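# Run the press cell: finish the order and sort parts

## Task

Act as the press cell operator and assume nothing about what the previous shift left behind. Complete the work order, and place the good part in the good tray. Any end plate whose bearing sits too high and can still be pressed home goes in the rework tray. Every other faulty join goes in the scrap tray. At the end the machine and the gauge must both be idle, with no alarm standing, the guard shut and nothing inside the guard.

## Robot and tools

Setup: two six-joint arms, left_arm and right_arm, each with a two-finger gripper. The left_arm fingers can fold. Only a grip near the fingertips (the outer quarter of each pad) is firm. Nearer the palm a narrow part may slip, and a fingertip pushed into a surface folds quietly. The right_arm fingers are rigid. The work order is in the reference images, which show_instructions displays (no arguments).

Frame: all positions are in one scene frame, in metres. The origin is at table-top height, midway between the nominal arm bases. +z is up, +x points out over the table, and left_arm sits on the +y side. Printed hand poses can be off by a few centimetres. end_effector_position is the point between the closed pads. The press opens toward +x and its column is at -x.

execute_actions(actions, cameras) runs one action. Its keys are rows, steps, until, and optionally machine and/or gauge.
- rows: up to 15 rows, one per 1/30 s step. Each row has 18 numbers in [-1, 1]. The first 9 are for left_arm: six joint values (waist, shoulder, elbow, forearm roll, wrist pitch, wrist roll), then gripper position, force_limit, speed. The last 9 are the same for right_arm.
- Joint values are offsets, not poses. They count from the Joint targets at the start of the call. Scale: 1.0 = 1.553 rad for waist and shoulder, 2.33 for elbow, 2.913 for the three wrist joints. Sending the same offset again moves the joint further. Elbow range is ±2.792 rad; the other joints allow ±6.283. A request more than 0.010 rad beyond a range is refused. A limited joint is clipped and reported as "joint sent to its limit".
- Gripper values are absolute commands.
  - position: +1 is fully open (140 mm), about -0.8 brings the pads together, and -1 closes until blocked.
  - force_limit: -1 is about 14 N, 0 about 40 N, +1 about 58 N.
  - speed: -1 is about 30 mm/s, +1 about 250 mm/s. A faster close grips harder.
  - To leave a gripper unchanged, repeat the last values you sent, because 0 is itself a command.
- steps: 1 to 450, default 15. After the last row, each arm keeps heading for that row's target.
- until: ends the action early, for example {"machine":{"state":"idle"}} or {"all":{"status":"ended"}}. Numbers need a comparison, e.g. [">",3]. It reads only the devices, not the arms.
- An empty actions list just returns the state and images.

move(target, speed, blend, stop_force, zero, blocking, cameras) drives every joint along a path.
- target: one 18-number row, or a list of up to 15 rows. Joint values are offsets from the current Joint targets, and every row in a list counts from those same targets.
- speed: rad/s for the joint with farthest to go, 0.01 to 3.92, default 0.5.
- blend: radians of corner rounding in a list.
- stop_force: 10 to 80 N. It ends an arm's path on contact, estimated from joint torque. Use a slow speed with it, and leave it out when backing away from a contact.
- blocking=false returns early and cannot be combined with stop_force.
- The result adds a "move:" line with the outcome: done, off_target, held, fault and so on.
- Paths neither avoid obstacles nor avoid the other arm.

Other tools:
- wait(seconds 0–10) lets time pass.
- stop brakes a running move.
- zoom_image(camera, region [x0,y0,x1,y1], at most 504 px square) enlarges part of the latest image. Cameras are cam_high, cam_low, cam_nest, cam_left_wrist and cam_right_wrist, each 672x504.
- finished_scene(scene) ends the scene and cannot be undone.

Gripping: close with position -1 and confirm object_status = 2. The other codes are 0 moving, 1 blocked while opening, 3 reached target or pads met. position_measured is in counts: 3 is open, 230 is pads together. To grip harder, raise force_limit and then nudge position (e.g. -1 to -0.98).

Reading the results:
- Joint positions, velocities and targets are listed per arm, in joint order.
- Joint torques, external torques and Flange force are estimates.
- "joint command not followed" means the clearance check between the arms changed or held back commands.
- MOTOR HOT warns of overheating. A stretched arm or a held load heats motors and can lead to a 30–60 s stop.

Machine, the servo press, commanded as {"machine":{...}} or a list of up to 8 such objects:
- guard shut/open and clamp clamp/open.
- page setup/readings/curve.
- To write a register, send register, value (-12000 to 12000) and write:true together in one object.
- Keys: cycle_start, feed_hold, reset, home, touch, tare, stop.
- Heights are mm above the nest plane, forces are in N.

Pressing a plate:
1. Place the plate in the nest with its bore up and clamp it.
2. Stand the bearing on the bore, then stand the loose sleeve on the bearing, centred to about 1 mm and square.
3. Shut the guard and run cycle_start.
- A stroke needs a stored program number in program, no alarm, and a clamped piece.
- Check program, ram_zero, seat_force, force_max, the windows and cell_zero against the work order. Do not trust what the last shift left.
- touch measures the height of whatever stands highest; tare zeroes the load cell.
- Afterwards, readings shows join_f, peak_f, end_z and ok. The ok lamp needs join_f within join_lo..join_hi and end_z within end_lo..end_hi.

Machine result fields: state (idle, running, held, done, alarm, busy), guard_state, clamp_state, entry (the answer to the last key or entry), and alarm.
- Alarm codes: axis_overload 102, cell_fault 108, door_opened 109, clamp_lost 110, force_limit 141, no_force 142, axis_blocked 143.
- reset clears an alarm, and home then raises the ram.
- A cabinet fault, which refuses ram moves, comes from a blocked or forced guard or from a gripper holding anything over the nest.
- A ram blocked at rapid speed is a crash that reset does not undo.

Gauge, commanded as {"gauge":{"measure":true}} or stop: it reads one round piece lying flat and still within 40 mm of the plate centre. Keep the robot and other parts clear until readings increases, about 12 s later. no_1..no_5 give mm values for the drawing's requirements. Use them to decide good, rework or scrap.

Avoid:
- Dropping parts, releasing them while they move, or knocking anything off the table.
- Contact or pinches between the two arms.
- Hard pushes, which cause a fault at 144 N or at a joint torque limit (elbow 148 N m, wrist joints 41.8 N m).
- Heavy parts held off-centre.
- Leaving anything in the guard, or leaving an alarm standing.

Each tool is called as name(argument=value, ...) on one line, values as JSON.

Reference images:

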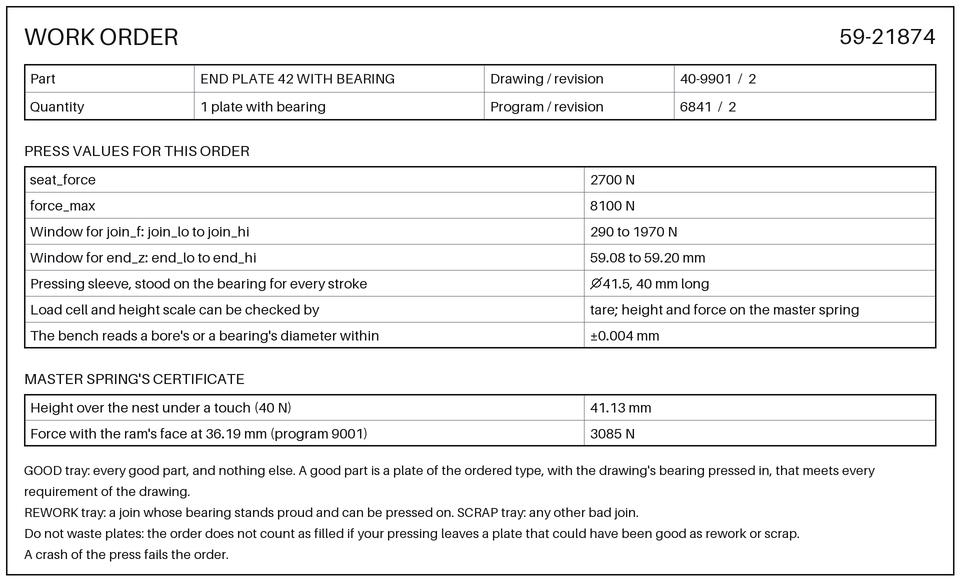

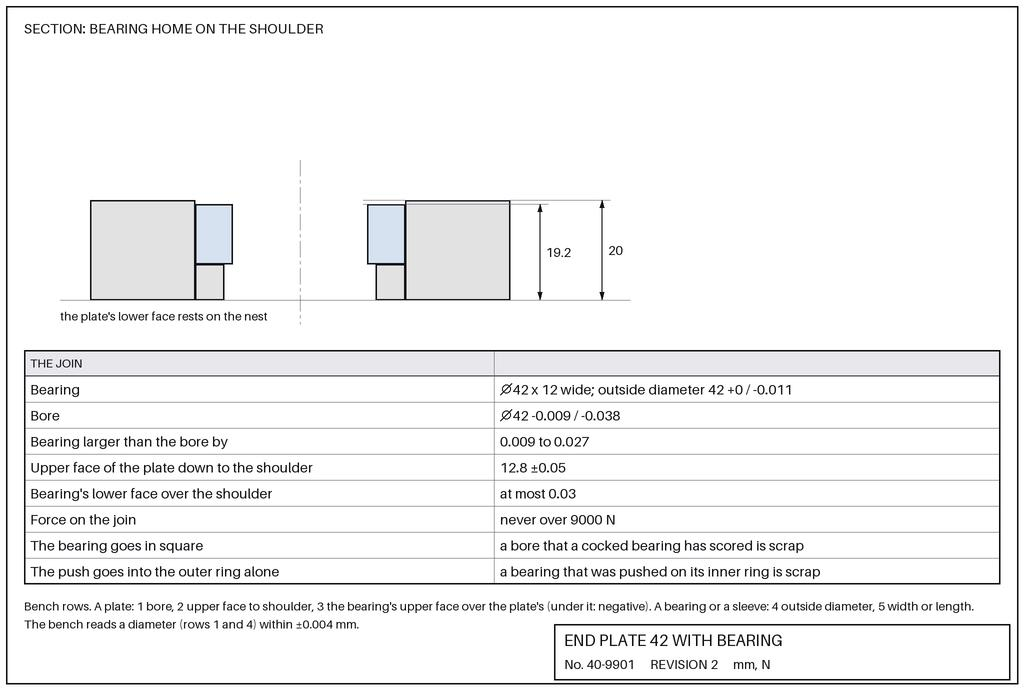

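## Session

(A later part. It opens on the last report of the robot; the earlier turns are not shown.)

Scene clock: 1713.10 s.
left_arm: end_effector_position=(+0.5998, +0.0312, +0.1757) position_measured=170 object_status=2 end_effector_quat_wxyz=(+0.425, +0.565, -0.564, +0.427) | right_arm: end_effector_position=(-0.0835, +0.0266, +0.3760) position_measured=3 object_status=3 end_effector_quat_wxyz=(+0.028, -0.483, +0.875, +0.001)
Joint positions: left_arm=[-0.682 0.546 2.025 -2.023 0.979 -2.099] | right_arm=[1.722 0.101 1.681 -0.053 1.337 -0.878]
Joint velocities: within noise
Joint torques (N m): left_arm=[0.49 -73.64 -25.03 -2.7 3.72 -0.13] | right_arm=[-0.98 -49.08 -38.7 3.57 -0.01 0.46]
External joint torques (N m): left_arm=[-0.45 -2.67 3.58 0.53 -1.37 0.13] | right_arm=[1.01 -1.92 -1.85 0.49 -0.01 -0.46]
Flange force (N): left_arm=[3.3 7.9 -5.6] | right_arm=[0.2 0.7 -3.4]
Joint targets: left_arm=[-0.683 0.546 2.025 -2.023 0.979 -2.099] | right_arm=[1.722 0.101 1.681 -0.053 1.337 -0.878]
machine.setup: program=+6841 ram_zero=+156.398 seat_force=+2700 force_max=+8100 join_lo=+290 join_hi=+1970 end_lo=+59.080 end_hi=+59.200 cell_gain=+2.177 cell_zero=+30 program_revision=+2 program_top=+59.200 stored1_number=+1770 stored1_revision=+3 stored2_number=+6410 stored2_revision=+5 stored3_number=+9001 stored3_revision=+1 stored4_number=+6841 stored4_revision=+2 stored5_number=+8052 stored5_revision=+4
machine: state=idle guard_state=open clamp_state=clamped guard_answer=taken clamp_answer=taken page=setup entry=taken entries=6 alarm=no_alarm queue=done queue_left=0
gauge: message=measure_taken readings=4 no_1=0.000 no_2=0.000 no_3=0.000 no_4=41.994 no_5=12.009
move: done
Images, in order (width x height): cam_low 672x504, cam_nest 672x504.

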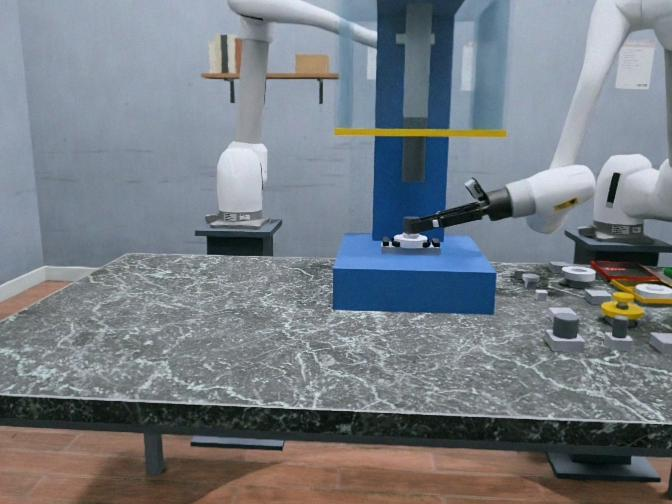

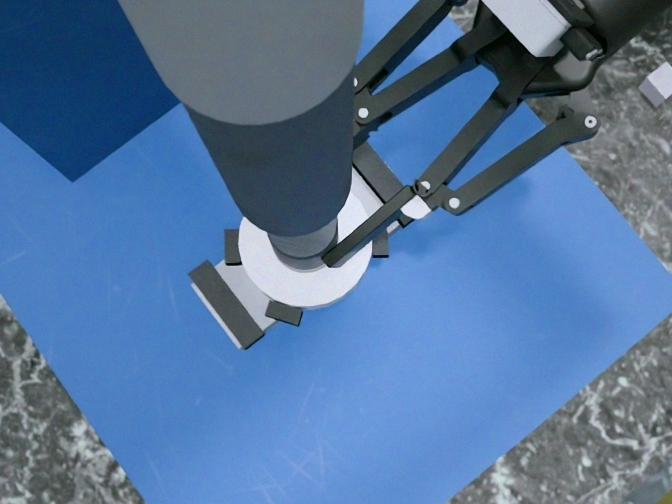

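move(target=[0,0.0046,0.0006,-0.0022,0.0012,0.0035,-1,0,-1,0,0,0,0,0,0,1,1,1], speed=0.01, stop_force=13, cameras=["cam_nest","cam_low"])

zoom_image(camera="cam_nest", region=[220, 180, 400, 315])

zoom_image(camera="cam_low", region=[370, 200, 450, 260])

Scene clock: 1717.73 s.
left_arm: end_effector_position=(+0.5999, +0.0311, +0.1737) position_measured=170 object_status=2 end_effector_quat_wxyz=(+0.425, +0.565, -0.564, +0.427) | right_arm: end_effector_position=(-0.0835, +0.0266, +0.3760) position_measured=3 object_status=3 end_effector_quat_wxyz=(+0.028, -0.483, +0.875, +0.001)
Joint positions: left_arm=[-0.683 0.55 2.026 -2.026 0.98 -2.094] | right_arm=[1.722 0.101 1.681 -0.053 1.337 -0.878]
Joint velocities: within noise
Joint torques (N m): left_arm=[-3.9 -62.85 -21.54 -1.04 -0.06 0.03] | right_arm=[-0.51 -49.44 -38.81 3.6 -0.1 0.49]
External joint torques (N m): left_arm=[3.79 -13.72 0.32 -1.13 2.42 -0.03] | right_arm=[0.51 -1.35 -1.68 0.45 0.07 -0.49]
Flange force (N): left_arm=[13.3 8.8 -18.3] | right_arm=[-0.8 0.5 -3.1]
Joint targets: left_arm=[-0.683 0.550 2.026 -2.026 0.980 -2.094] | right_arm=[1.722 0.101 1.681 -0.053 1.337 -0.878]
machine.setup: program=+6841 ram_zero=+156.398 seat_force=+2700 force_max=+8100 join_lo=+290 join_hi=+1970 end_lo=+59.080 end_hi=+59.200 cell_gain=+2.177 cell_zero=+30 program_revision=+2 program_top=+59.200 stored1_number=+1770 stored1_revision=+3 stored2_number=+6410 stored2_revision=+5 stored3_number=+9001 stored3_revision=+1 stored4_number=+6841 stored4_revision=+2 stored5_number=+8052 stored5_revision=+4
machine: state=idle guard_state=open clamp_state=clamped guard_answer=taken clamp_answer=taken page=setup entry=taken entries=6 alarm=no_alarm queue=done queue_left=0
gauge: message=measure_taken readings=4 no_1=0.000 no_2=0.000 no_3=0.000 no_4=41.994 no_5=12.009
move: contact (left_arm)
Images, in order (width x height): cam_low 672x504, cam_nest 672x504.

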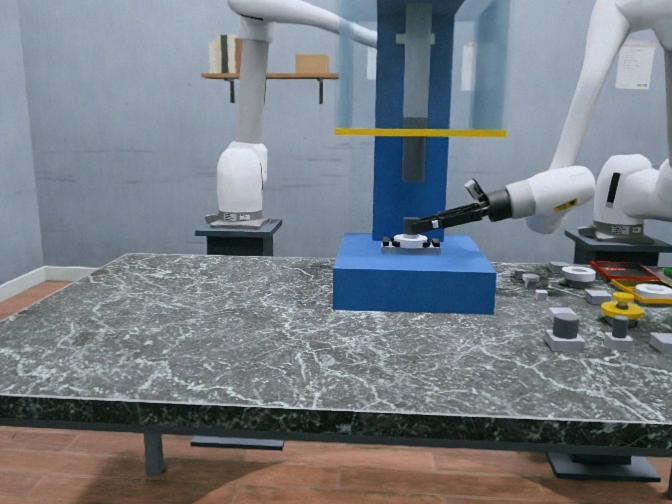

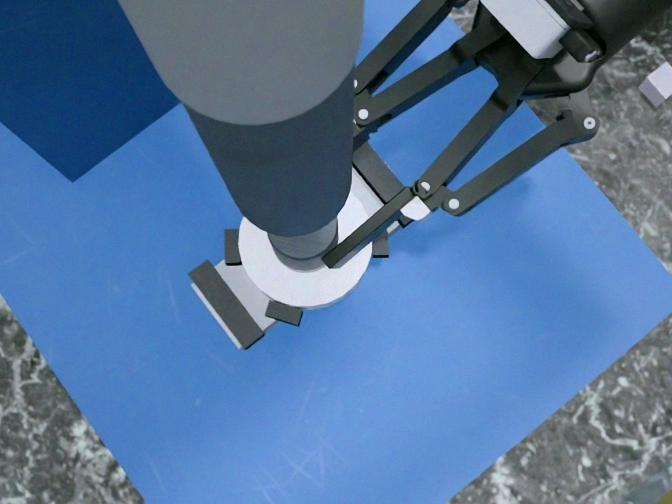

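Scaled by 2.800 from the camera's 672x504 image, which has a finer 960x720 frame.

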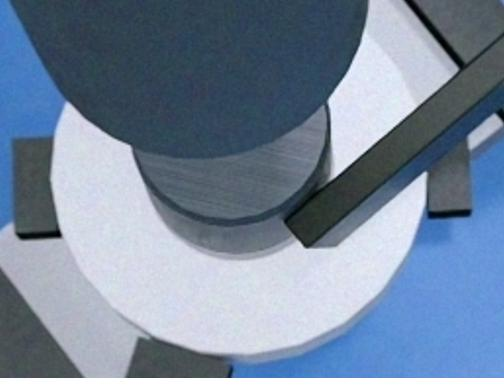

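Scaled by 6.300 from the camera's 672x504 image, which has a finer 960x720 frame.

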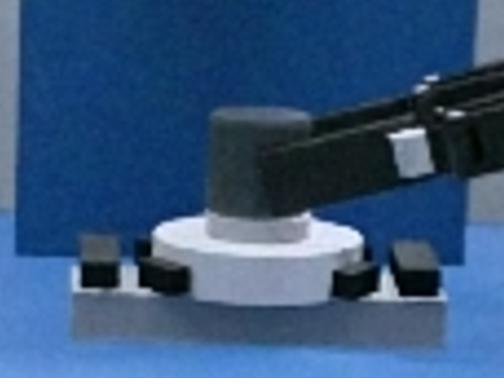

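zoom_image(camera="cam_low", region=[398, 214, 428, 244])

zoom_image(camera="cam_nest", region=[260, 220, 350, 285])

Scaled by 16.800 from the camera's 672x504 image, which has a finer 960x720 frame.

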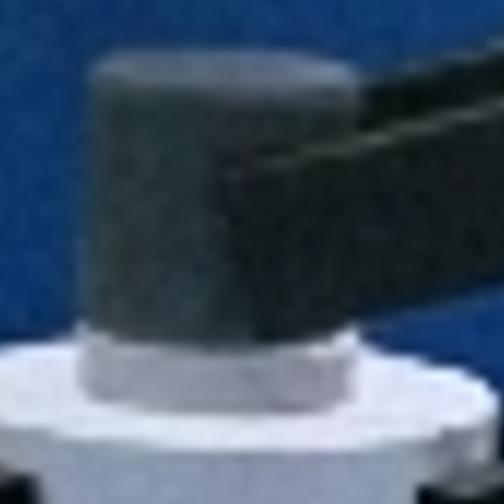

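Scaled by 5.600 from the camera's 672x504 image, which has a finer 960x720 frame.

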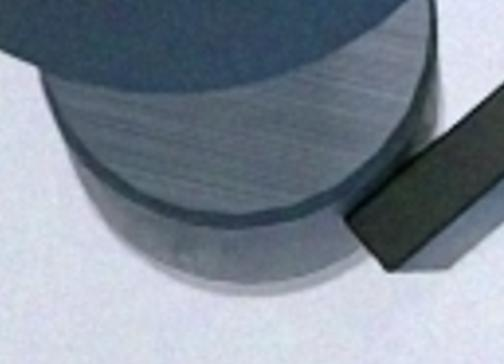

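move(target=[0,-0.0004,0,0.0002,-0.0001,-0.0004,-1,0,-1,0,0,0,0,0,0,1,1,1], speed=0.01, cameras=[])

move(target=[0,-0.0004,0,0.0002,-0.0001,-0.0004,-1,0,-1,0,0,0,0,0,0,1,1,1], speed=0.01, cameras=["cam_low"])

zoom_image(camera="cam_low", region=[398, 214, 428, 244])

Scene clock: 1727.50 s.
left_arm: end_effector_position=(+0.5999, +0.0312, +0.1740) position_measured=170 object_status=2 end_effector_quat_wxyz=(+0.425, +0.565, -0.564, +0.427) | right_arm: end_effector_position=(-0.0835, +0.0266, +0.3760) position_measured=3 object_status=3 end_effector_quat_wxyz=(+0.028, -0.483, +0.875, +0.001)
Joint positions: left_arm=[-0.683 0.549 2.026 -2.025 0.98 -2.096] | right_arm=[1.722 0.101 1.681 -0.053 1.337 -0.878]
Joint velocities: within noise
Joint torques (N m): left_arm=[0.28 -70.96 -21.9 -1.46 2.69 -0.13] | right_arm=[-0.98 -49.26 -38.73 3.62 -0.11 0.53]
External joint torques (N m): left_arm=[-0.4 -5.14 0.64 -0.7 -0.34 0.13] | right_arm=[0.98 -1.61 -1.79 0.43 0.08 -0.53]
Flange force (N): left_arm=[6.1 6.7 -4.1] | right_arm=[-0.2 0.9 -3.4]
Joint targets: left_arm=[-0.683 0.549 2.026 -2.025 0.980 -2.096] | right_arm=[1.722 0.101 1.681 -0.053 1.337 -0.878]
machine.setup: program=+6841 ram_zero=+156.398 seat_force=+2700 force_max=+8100 join_lo=+290 join_hi=+1970 end_lo=+59.080 end_hi=+59.200 cell_gain=+2.177 cell_zero=+30 program_revision=+2 program_top=+59.200 stored1_number=+1770 stored1_revision=+3 stored2_number=+6410 stored2_revision=+5 stored3_number=+9001 stored3_revision=+1 stored4_number=+6841 stored4_revision=+2 stored5_number=+8052 stored5_revision=+4
machine: state=idle guard_state=open clamp_state=clamped guard_answer=taken clamp_answer=taken page=setup entry=taken entries=6 alarm=no_alarm queue=done queue_left=0
gauge: message=measure_taken readings=4 no_1=0.000 no_2=0.000 no_3=0.000 no_4=41.994 no_5=12.009
move: done
No camera images: "cameras" was empty.

Scene clock: 1728.20 s.
left_arm: end_effector_position=(+0.5998, +0.0312, +0.1744) position_measured=170 object_status=2 end_effector_quat_wxyz=(+0.425, +0.565, -0.563, +0.427) | right_arm: end_effector_position=(-0.0835, +0.0266, +0.3760) position_measured=3 object_status=3 end_effector_quat_wxyz=(+0.028, -0.483, +0.875, +0.001)
Joint positions: left_arm=[-0.683 0.548 2.026 -2.025 0.98 -2.097] | right_arm=[1.722 0.101 1.681 -0.053 1.337 -0.878]
Joint velocities: within noise
Joint torques (N m): left_arm=[-0.06 -74.18 -25.45 -2.49 3.71 -0.05] | right_arm=[-1 -49.1 -38.62 3.53 -0.05 0.5]
External joint torques (N m): left_arm=[-0.03 -2.14 4.05 0.31 -1.35 0.05] | right_arm=[1.05 -2.01 -2.03 0.54 0.02 -0.5]
Flange force (N): left_arm=[2.2 8.0 -5.9] | right_arm=[0.1 0.9 -3.8]
Joint targets: left_arm=[-0.683 0.548 2.026 -2.025 0.980 -2.097] | right_arm=[1.722 0.101 1.681 -0.053 1.337 -0.878]
machine.setup: program=+6841 ram_zero=+156.398 seat_force=+2700 force_max=+8100 join_lo=+290 join_hi=+1970 end_lo=+59.080 end_hi=+59.200 cell_gain=+2.177 cell_zero=+30 program_revision=+2 program_top=+59.200 stored1_number=+1770 stored1_revision=+3 stored2_number=+6410 stored2_revision=+5 stored3_number=+9001 stored3_revision=+1 stored4_number=+6841 stored4_revision=+2 stored5_number=+8052 stored5_revision=+4
machine: state=idle guard_state=open clamp_state=clamped guard_answer=taken clamp_answer=taken page=setup entry=taken entries=6 alarm=no_alarm queue=done queue_left=0
gauge: message=measure_taken readings=4 no_1=0.000 no_2=0.000 no_3=0.000 no_4=41.994 no_5=12.009
move: done
Images, in order (width x height): cam_low 672x504.

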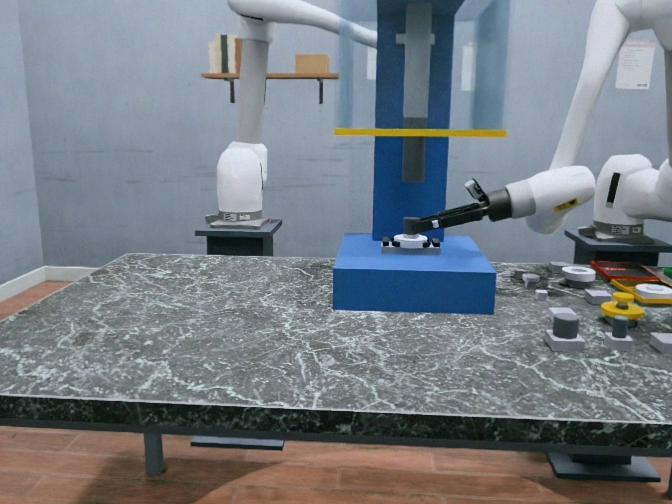

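Scaled by 16.800 from the camera's 672x504 image, which has a finer 960x720 frame.

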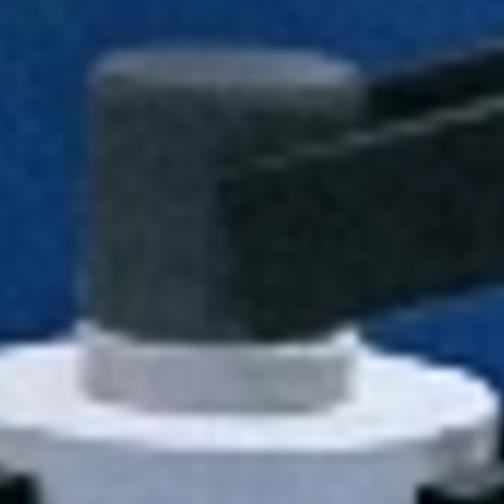

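move(target=[0,0.0004,0,-0.0002,0.0001,0.0004,-1,0,-1,0,0,0,0,0,0,1,1,1], speed=0.01, cameras=[])

execute_actions(actions=[{"rows":[[0,0,0,0,0,0,0.1,0,0,0,0,0,0,0,0,1,1,1]],"steps":30}], cameras=["cam_nest","cam_low"])

zoom_image(camera="cam_low", region=[398, 214, 428, 244])

zoom_image(camera="cam_nest", region=[260, 220, 350, 285])

Scene clock: 1733.50 s.
left_arm: end_effector_position=(+0.5999, +0.0312, +0.1741) position_measured=170 object_status=2 end_effector_quat_wxyz=(+0.425, +0.565, -0.564, +0.427) | right_arm: end_effector_position=(-0.0835, +0.0266, +0.3760) position_measured=3 object_status=3 end_effector_quat_wxyz=(+0.028, -0.483, +0.875, +0.001)
Joint positions: left_arm=[-0.683 0.549 2.026 -2.025 0.98 -2.096] | right_arm=[1.722 0.101 1.681 -0.053 1.337 -0.878]
Joint velocities: within noise
Joint torques (N m): left_arm=[0.11 -71.89 -24.68 -2.32 3.12 -0.13] | right_arm=[-0.92 -49.31 -38.88 3.57 -0.08 0.55]
External joint torques (N m): left_arm=[-0.06 -4.59 3.38 0.16 -0.76 0.13] | right_arm=[0.92 -1.62 -1.73 0.49 0.04 -0.55]
Flange force (N): left_arm=[4.9 9.1 -7.7] | right_arm=[-0.2 0.7 -3.2]
Joint targets: left_arm=[-0.683 0.549 2.026 -2.025 0.980 -2.096] | right_arm=[1.722 0.101 1.681 -0.053 1.337 -0.878]
machine.setup: program=+6841 ram_zero=+156.398 seat_force=+2700 force_max=+8100 join_lo=+290 join_hi=+1970 end_lo=+59.080 end_hi=+59.200 cell_gain=+2.177 cell_zero=+30 program_revision=+2 program_top=+59.200 stored1_number=+1770 stored1_revision=+3 stored2_number=+6410 stored2_revision=+5 stored3_number=+9001 stored3_revision=+1 stored4_number=+6841 stored4_revision=+2 stored5_number=+8052 stored5_revision=+4
machine: state=idle guard_state=open clamp_state=clamped guard_answer=taken clamp_answer=taken page=setup entry=taken entries=6 alarm=no_alarm queue=done queue_left=0
gauge: message=measure_taken readings=4 no_1=0.000 no_2=0.000 no_3=0.000 no_4=41.994 no_5=12.009
move: done
No camera images: "cameras" was empty.

Scene clock: 1734.70 s.
left_arm: end_effector_position=(+0.5999, +0.0312, +0.1741) position_measured=117 object_status=3 end_effector_quat_wxyz=(+0.425, +0.565, -0.564, +0.427) | right_arm: end_effector_position=(-0.0835, +0.0266, +0.3760) position_measured=3 object_status=3 end_effector_quat_wxyz=(+0.028, -0.483, +0.875, +0.001)
Joint positions: left_arm=[-0.683 0.549 2.026 -2.025 0.98 -2.096] | right_arm=[1.722 0.101 1.681 -0.053 1.337 -0.878]
Joint velocities: within noise
Joint torques (N m): left_arm=[0.13 -70.57 -23 -1.9 2.35 -0.1] | right_arm=[-1.27 -49.03 -38.9 3.6 -0.09 0.51]
External joint torques (N m): left_arm=[-0.15 -6 1.4 -0.29 0.01 0.1] | right_arm=[1.3 -1.73 -1.48 0.44 0.06 -0.51]
Flange force (N): left_arm=[6.7 7.7 -6.7] | right_arm=[0.7 0.8 -3.0]
Joint targets: left_arm=[-0.683 0.549 2.026 -2.025 0.980 -2.096] | right_arm=[1.722 0.101 1.681 -0.053 1.337 -0.878]
machine.setup: program=+6841 ram_zero=+156.398 seat_force=+2700 force_max=+8100 join_lo=+290 join_hi=+1970 end_lo=+59.080 end_hi=+59.200 cell_gain=+2.177 cell_zero=+30 program_revision=+2 program_top=+59.200 stored1_number=+1770 stored1_revision=+3 stored2_number=+6410 stored2_revision=+5 stored3_number=+9001 stored3_revision=+1 stored4_number=+6841 stored4_revision=+2 stored5_number=+8052 stored5_revision=+4
machine: state=idle guard_state=open clamp_state=clamped guard_answer=taken clamp_answer=taken page=setup entry=taken entries=6 alarm=no_alarm queue=done queue_left=0
gauge: message=measure_taken readings=4 no_1=0.000 no_2=0.000 no_3=0.000 no_4=41.994 no_5=12.009
Images, in order (width x height): cam_low 672x504, cam_nest 672x504.

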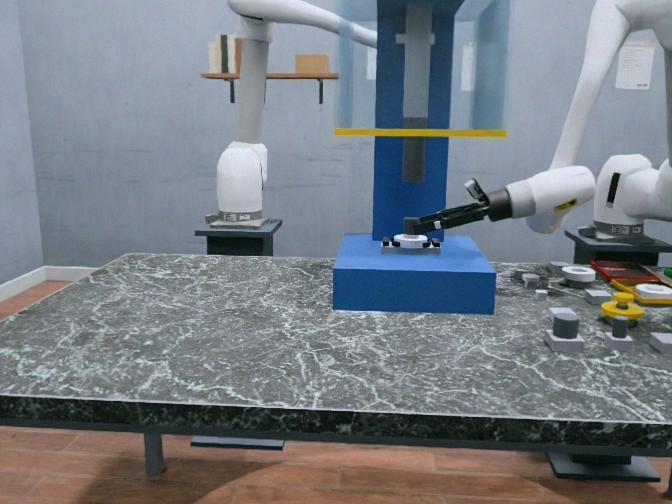

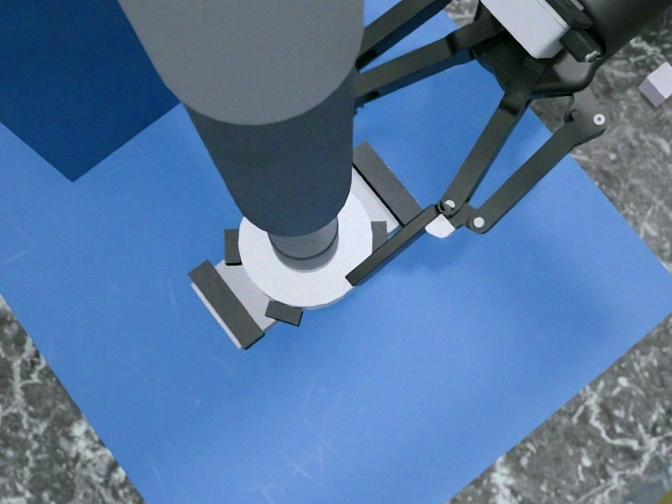

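Scaled by 16.800 from the camera's 672x504 image, which has a finer 960x720 frame.

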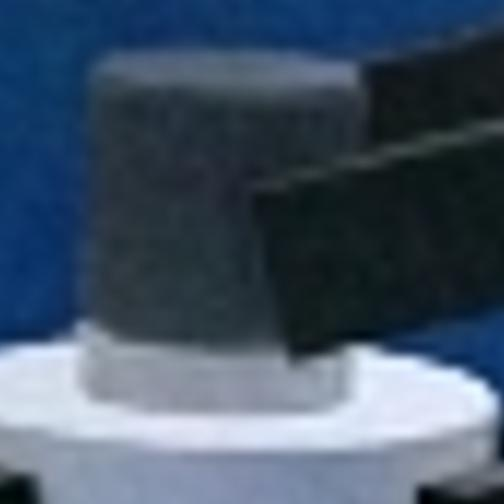

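Scaled by 5.600 from the camera's 672x504 image, which has a finer 960x720 frame.

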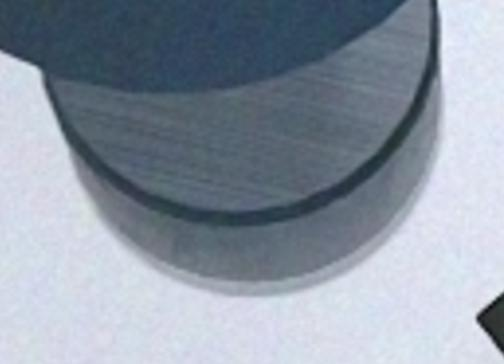

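zoom_image(camera="cam_low", region=[402, 230, 424, 242])

zoom_image(camera="cam_nest", region=[264, 245, 304, 275])

zoom_image(camera="cam_nest", region=[304, 245, 344, 275])

Scaled by 22.909 from the camera's 672x504 image, which has a finer 960x720 frame.

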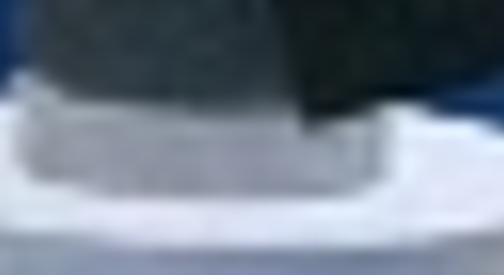

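Scaled by 12.600 from the camera's 672x504 image, which has a finer 960x720 frame.

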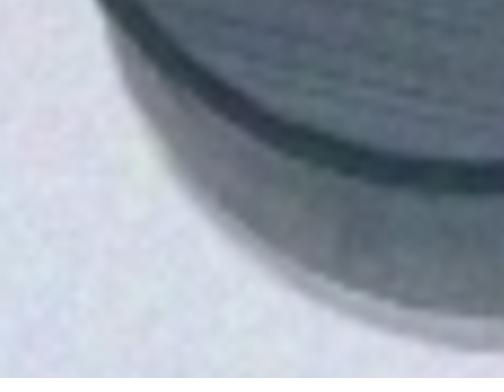

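Scaled by 12.600 from the camera's 672x504 image, which has a finer 960x720 frame.

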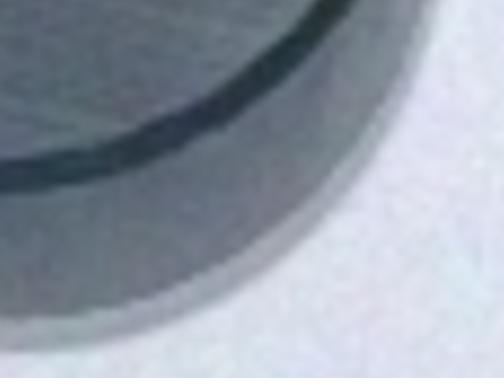

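move(target=[[0.05377,-0.0457,0.01846,0.0429,0.0006,-0.029,0.1,0,0,0,0,0,0,0,0,1,1,1],[0.10882,-0.12375,0.0397,0.09272,0.00117,-0.06072,0.1,0,0,0,0,0,0,0,0,1,1,1]], speed=[0.08,0.15], blend=[0.01,0], cameras=["cam_nest","cam_low","cam_left_wrist"])

zoom_image(camera="cam_low", region=[398, 214, 428, 244])

zoom_image(camera="cam_nest", region=[230, 190, 380, 310])

Scene clock: 1757.37 s.
left_arm: end_effector_position=(+0.6005, +0.1589, +0.2360) position_measured=117 object_status=3 end_effector_quat_wxyz=(+0.405, +0.580, -0.578, +0.407) | right_arm: end_effector_position=(-0.0835, +0.0266, +0.3760) position_measured=3 object_status=3 end_effector_quat_wxyz=(+0.028, -0.483, +0.875, +0.001)
Joint positions: left_arm=[-0.514 0.357 2.118 -1.755 0.983 -2.272] | right_arm=[1.722 0.101 1.681 -0.053 1.337 -0.878]
Joint velocities: within noise
Joint torques (N m): left_arm=[0.03 -55.86 -25.71 -1.57 2.01 -0.07] | right_arm=[-1.05 -49.17 -38.71 3.58 -0.1 0.54]
External joint torques (N m): left_arm=[-0.14 -5.46 1.28 -0.36 0.02 0.07] | right_arm=[1.07 -1.84 -1.92 0.48 0.07 -0.54]
Flange force (N): left_arm=[5.4 8.5 -5.4] | right_arm=[0.0 0.9 -3.6]
Joint targets: left_arm=[-0.513 0.357 2.118 -1.755 0.983 -2.272] | right_arm=[1.722 0.101 1.681 -0.053 1.337 -0.878]
machine.setup: program=+6841 ram_zero=+156.398 seat_force=+2700 force_max=+8100 join_lo=+290 join_hi=+1970 end_lo=+59.080 end_hi=+59.200 cell_gain=+2.177 cell_zero=+30 program_revision=+2 program_top=+59.200 stored1_number=+1770 stored1_revision=+3 stored2_number=+6410 stored2_revision=+5 stored3_number=+9001 stored3_revision=+1 stored4_number=+6841 stored4_revision=+2 stored5_number=+8052 stored5_revision=+4
machine: state=idle guard_state=open clamp_state=clamped guard_answer=taken clamp_answer=taken page=setup entry=taken entries=6 alarm=no_alarm queue=done queue_left=0
gauge: message=measure_taken readings=4 no_1=0.000 no_2=0.000 no_3=0.000 no_4=41.994 no_5=12.009
move: done
Images, in order (width x height): cam_low 672x504, cam_nest 672x504, cam_left_wrist 672x504.

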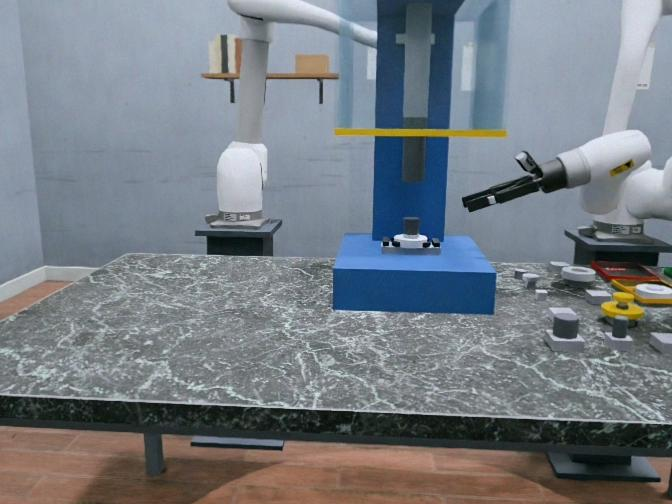

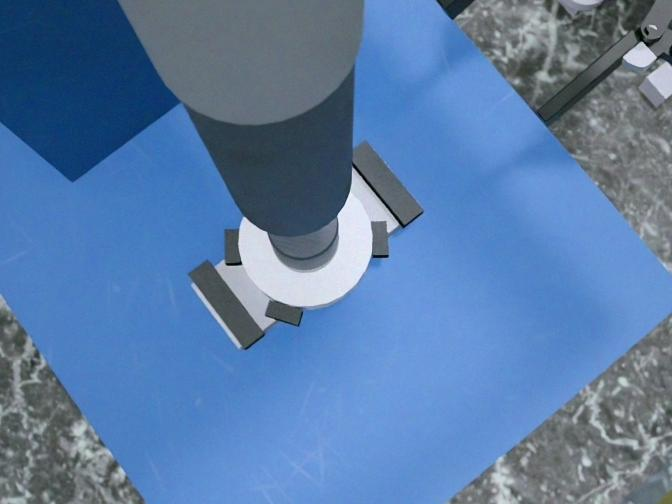

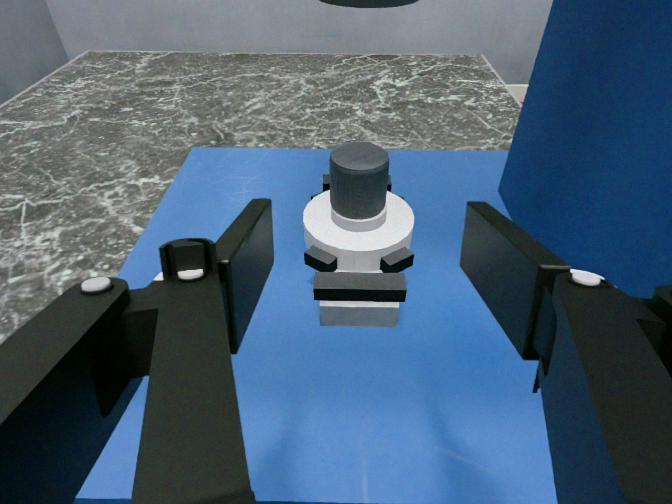

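Scaled by 16.800 from the camera's 672x504 image, which has a finer 960x720 frame.

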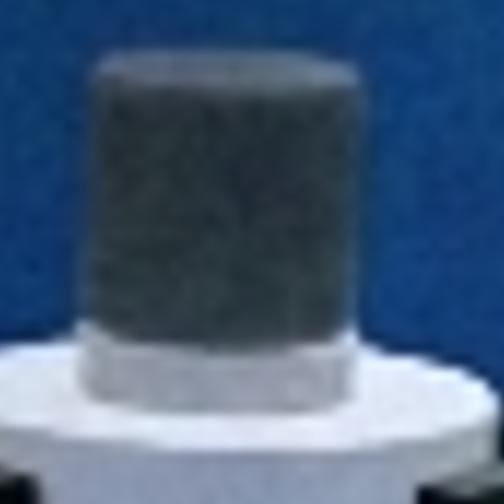

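Scaled by 3.360 from the camera's 672x504 image, which has a finer 960x720 frame.

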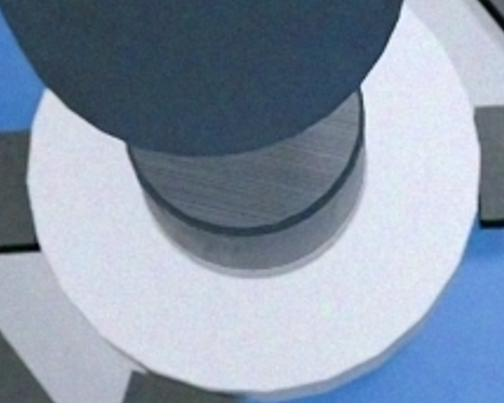

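move(target=[0.407,0.1341,-0.1295,0.219,0.1002,-0.0328,0.1,0,0,0,0,0,0,0,0,1,1,1], speed=0.5, cameras=[])

execute_actions(actions=[{"machine":[{"guard":"shut"},{"touch":true},{"page":"readings"}],"steps":450,"until":{"machine":{"queue":["!=","running"]}}}], cameras=["cam_nest","cam_low"])

Scene clock: 1763.17 s.
left_arm: end_effector_position=(+0.7999, +0.5495, +0.1601) position_measured=117 object_status=3 end_effector_quat_wxyz=(+0.353, +0.613, -0.611, +0.354) | right_arm: end_effector_position=(-0.0835, +0.0266, +0.3760) position_measured=3 object_status=3 end_effector_quat_wxyz=(+0.028, -0.483, +0.875, +0.001)
Joint positions: left_arm=[0.119 0.565 1.817 -1.117 1.275 -2.368] | right_arm=[1.722 0.101 1.681 -0.053 1.337 -0.878]
Joint velocities: within noise
Joint torques (N m): left_arm=[-0.2 -76.37 -27.63 -0.22 1.79 -0.11] | right_arm=[-0.8 -49.2 -38.91 3.56 -0.15 0.5]
External joint torques (N m): left_arm=[0.07 -6.69 1.22 -0.15 -0.07 0.11] | right_arm=[0.81 -1.53 -1.5 0.49 0.12 -0.5]
Flange force (N): left_arm=[7.3 10.3 -2.1] | right_arm=[0.0 0.5 -3.0]
Joint targets: left_arm=[0.119 0.565 1.817 -1.117 1.275 -2.368] | right_arm=[1.722 0.101 1.681 -0.053 1.337 -0.878]
machine.setup: program=+6841 ram_zero=+156.398 seat_force=+2700 force_max=+8100 join_lo=+290 join_hi=+1970 end_lo=+59.080 end_hi=+59.200 cell_gain=+2.177 cell_zero=+30 program_revision=+2 program_top=+59.200 stored1_number=+1770 stored1_revision=+3 stored2_number=+6410 stored2_revision=+5 stored3_number=+9001 stored3_revision=+1 stored4_number=+6841 stored4_revision=+2 stored5_number=+8052 stored5_revision=+4
machine: state=idle guard_state=open clamp_state=clamped guard_answer=taken clamp_answer=taken page=setup entry=taken entries=6 alarm=no_alarm queue=done queue_left=0
gauge: message=measure_taken readings=4 no_1=0.000 no_2=0.000 no_3=0.000 no_4=41.994 no_5=12.009
move: done
No camera images: "cameras" was empty.

Scene clock: 1774.27 s.
left_arm: end_effector_position=(+0.7999, +0.5496, +0.1601) position_measured=117 object_status=3 end_effector_quat_wxyz=(+0.353, +0.613, -0.611, +0.354) | right_arm: end_effector_position=(-0.0835, +0.0266, +0.3760) position_measured=3 object_status=3 end_effector_quat_wxyz=(+0.028, -0.483, +0.875, +0.001)
Joint positions: left_arm=[0.119 0.565 1.817 -1.117 1.275 -2.368] | right_arm=[1.722 0.101 1.681 -0.053 1.337 -0.878]
Joint velocities: within noise
Joint torques (N m): left_arm=[0.13 -76.52 -27.69 -0.15 1.68 -0.15] | right_arm=[-0.97 -49.04 -38.72 3.55 -0.08 0.49]
External joint torques (N m): left_arm=[-0.2 -6.37 1.28 -0.21 0.04 0.15] | right_arm=[1 -1.92 -1.8 0.51 0.05 -0.49]
Flange force (N): left_arm=[7.1 10.0 -1.7] | right_arm=[0.2 0.6 -3.4]
Joint targets: left_arm=[0.119 0.565 1.817 -1.117 1.275 -2.368] | right_arm=[1.722 0.101 1.681 -0.053 1.337 -0.878]
Tool commands: left_gripper/position=+0.1 left_gripper/force_limit=+0.0 left_gripper/speed=+0.0 right_gripper/position=+1.0 right_gripper/force_limit=+1.0 right_gripper/speed=+1.0
machine.readings: force=+0 touch_z=+69.508 join_f=+2917 peak_f=+3092 end_z=+36.188 ok=+0 pos_z=+163.602 cycles=+2
machine: state=idle guard_state=shut clamp_state=clamped guard_answer=taken clamp_answer=taken page=readings entry=taken entries=7 alarm=no_alarm queue=done queue_left=0
gauge: message=measure_taken readings=4 no_1=0.000 no_2=0.000 no_3=0.000 no_4=41.994 no_5=12.009
Images, in order (width x height): cam_low 672x504, cam_nest 672x504.

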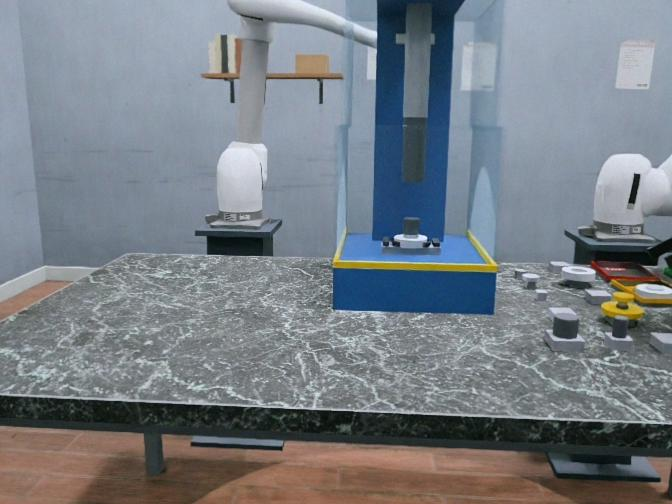

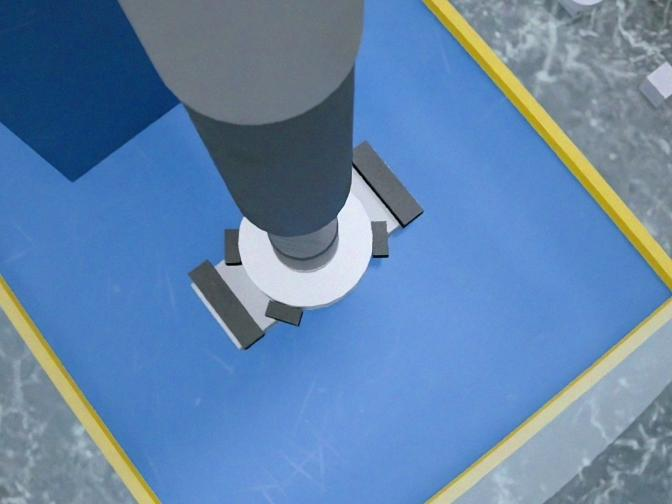

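execute_actions(actions=[{"machine":{"cycle_start":true},"steps":450,"until":{"machine":{"state":["!=","running"]}}}], cameras=["cam_nest"])

Scene clock: 1784.27 s.
left_arm: end_effector_position=(+0.7999, +0.5496, +0.1601) position_measured=117 object_status=3 end_effector_quat_wxyz=(+0.353, +0.613, -0.611, +0.354) | right_arm: end_effector_position=(-0.0835, +0.0266, +0.3760) position_measured=3 object_status=3 end_effector_quat_wxyz=(+0.028, -0.483, +0.875, +0.001)
Joint positions: left_arm=[0.119 0.565 1.817 -1.117 1.275 -2.368] | right_arm=[1.722 0.101 1.681 -0.053 1.337 -0.878]
Joint velocities: within noise
Joint torques (N m): left_arm=[0.15 -76.59 -27.88 -0.19 1.69 -0.11] | right_arm=[-1.26 -49.46 -38.81 3.55 -0.07 0.57]
External joint torques (N m): left_arm=[-0.19 -6.4 1.33 -0.17 0.02 0.11] | right_arm=[1.27 -1.56 -1.85 0.51 0.03 -0.57]
Flange force (N): left_arm=[7.1 10.1 -1.7] | right_arm=[0.0 1.3 -3.4]
Joint targets: left_arm=[0.119 0.565 1.817 -1.117 1.275 -2.368] | right_arm=[1.722 0.101 1.681 -0.053 1.337 -0.878]
Tool commands: left_gripper/position=+0.1 left_gripper/force_limit=+0.0 left_gripper/speed=+0.0 right_gripper/position=+1.0 right_gripper/force_limit=+1.0 right_gripper/speed=+1.0
machine.readings: force=+0 touch_z=+69.508 join_f=+2917 peak_f=+3092 end_z=+36.188 ok=+0 pos_z=+135.602 cycles=+2
machine: state=running guard_state=shut clamp_state=clamped guard_answer=taken clamp_answer=taken page=readings entry=taken entries=8 alarm=no_alarm queue=running queue_left=0
gauge: message=measure_taken readings=4 no_1=0.000 no_2=0.000 no_3=0.000 no_4=41.994 no_5=12.009
Images, in order (width x height): cam_nest 672x504.

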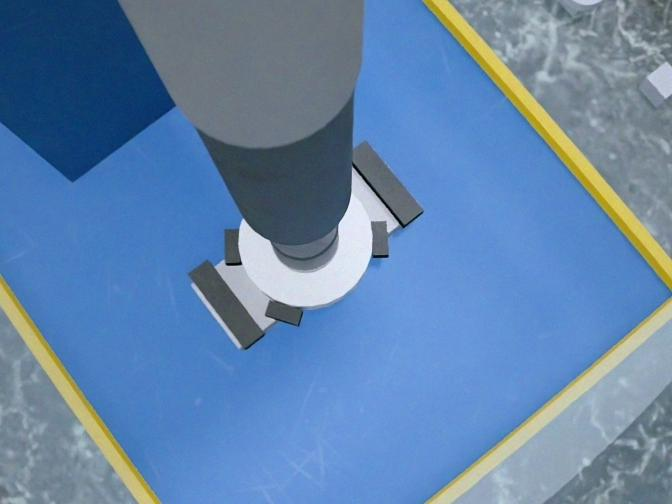

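execute_actions(actions=[{"machine":{"page":"readings"},"steps":450,"until":{"all":{"status":"ended"}}}], cameras=[])

wait(seconds=8, cameras=["cam_low"])

Scene clock: 1786.07 s.
left_arm: end_effector_position=(+0.7999, +0.5496, +0.1601) position_measured=117 object_status=3 end_effector_quat_wxyz=(+0.353, +0.613, -0.611, +0.354) | right_arm: end_effector_position=(-0.0835, +0.0266, +0.3760) position_measured=3 object_status=3 end_effector_quat_wxyz=(+0.028, -0.483, +0.875, +0.001)
Joint positions: left_arm=[0.119 0.565 1.817 -1.117 1.275 -2.368] | right_arm=[1.722 0.101 1.681 -0.053 1.337 -0.878]
Joint velocities: within noise
Joint torques (N m): left_arm=[0.7 -76.79 -27.69 -0.12 1.69 -0.07] | right_arm=[-1.36 -49.68 -38.88 3.53 -0.09 0.45]
External joint torques (N m): left_arm=[-0.77 -6.18 1.39 -0.24 0.03 0.07] | right_arm=[1.39 -1.27 -1.61 0.52 0.06 -0.45]
Flange force (N): left_arm=[7.3 9.9 -0.9] | right_arm=[0.2 1.7 -3.0]
Joint targets: left_arm=[0.119 0.565 1.817 -1.117 1.275 -2.368] | right_arm=[1.722 0.101 1.681 -0.053 1.337 -0.878]
Tool commands: left_gripper/position=+0.1 left_gripper/force_limit=+0.0 left_gripper/speed=+0.0 right_gripper/position=+1.0 right_gripper/force_limit=+1.0 right_gripper/speed=+1.0
machine.readings: force=+85 touch_z=+69.508 join_f=+2917 peak_f=+3092 end_z=+36.188 ok=+0 pos_z=+68.853 cycles=+2
machine: state=running guard_state=shut clamp_state=clamped guard_answer=taken clamp_answer=taken page=readings entry=taken entries=8 alarm=no_alarm queue=done queue_left=0
gauge: message=measure_taken readings=4 no_1=0.000 no_2=0.000 no_3=0.000 no_4=41.994 no_5=12.009
No camera images: "cameras" was empty.

Scene clock: 1794.07 s.
left_arm: end_effector_position=(+0.7999, +0.5496, +0.1601) position_measured=117 object_status=3 end_effector_quat_wxyz=(+0.353, +0.613, -0.611, +0.354) | right_arm: end_effector_position=(-0.0835, +0.0266, +0.3760) position_measured=3 object_status=3 end_effector_quat_wxyz=(+0.028, -0.483, +0.875, +0.001)
Joint positions: left_arm=[0.119 0.565 1.817 -1.117 1.275 -2.368] | right_arm=[1.722 0.101 1.681 -0.053 1.337 -0.878]
Joint velocities: within noise
Joint torques (N m): left_arm=[0.02 -76.51 -27.69 -0.16 1.66 -0.2] | right_arm=[-0.71 -48.79 -38.42 3.53 -0.1 0.51]
External joint torques (N m): left_arm=[-0.1 -6.19 1.4 -0.2 0.06 0.2] | right_arm=[0.74 -2.17 -2.19 0.53 0.07 -0.51]
Flange force (N): left_arm=[6.7 10.2 -1.7] | right_arm=[-0.3 0.5 -4.1]
Joint targets: left_arm=[0.119 0.565 1.817 -1.117 1.275 -2.368] | right_arm=[1.722 0.101 1.681 -0.053 1.337 -0.878]
Tool commands: left_gripper/position=+0.1 left_gripper/force_limit=+0.0 left_gripper/speed=+0.0 right_gripper/position=+1.0 right_gripper/force_limit=+1.0 right_gripper/speed=+1.0
machine.readings: force=+0 touch_z=+69.508 join_f=+722 peak_f=+3070 end_z=+59.144 ok=+1 pos_z=+163.602 cycles=+3
machine: state=done guard_state=shut clamp_state=clamped guard_answer=taken clamp_answer=taken page=readings entry=taken entries=8 alarm=no_alarm queue=done queue_left=0
gauge: message=measure_taken readings=4 no_1=0.000 no_2=0.000 no_3=0.000 no_4=41.994 no_5=12.009
wait: 8.00 s
Images, in order (width x height): cam_low 672x504.

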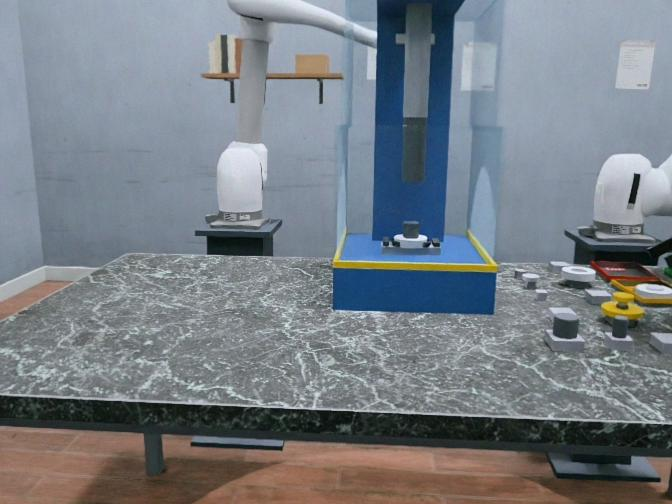

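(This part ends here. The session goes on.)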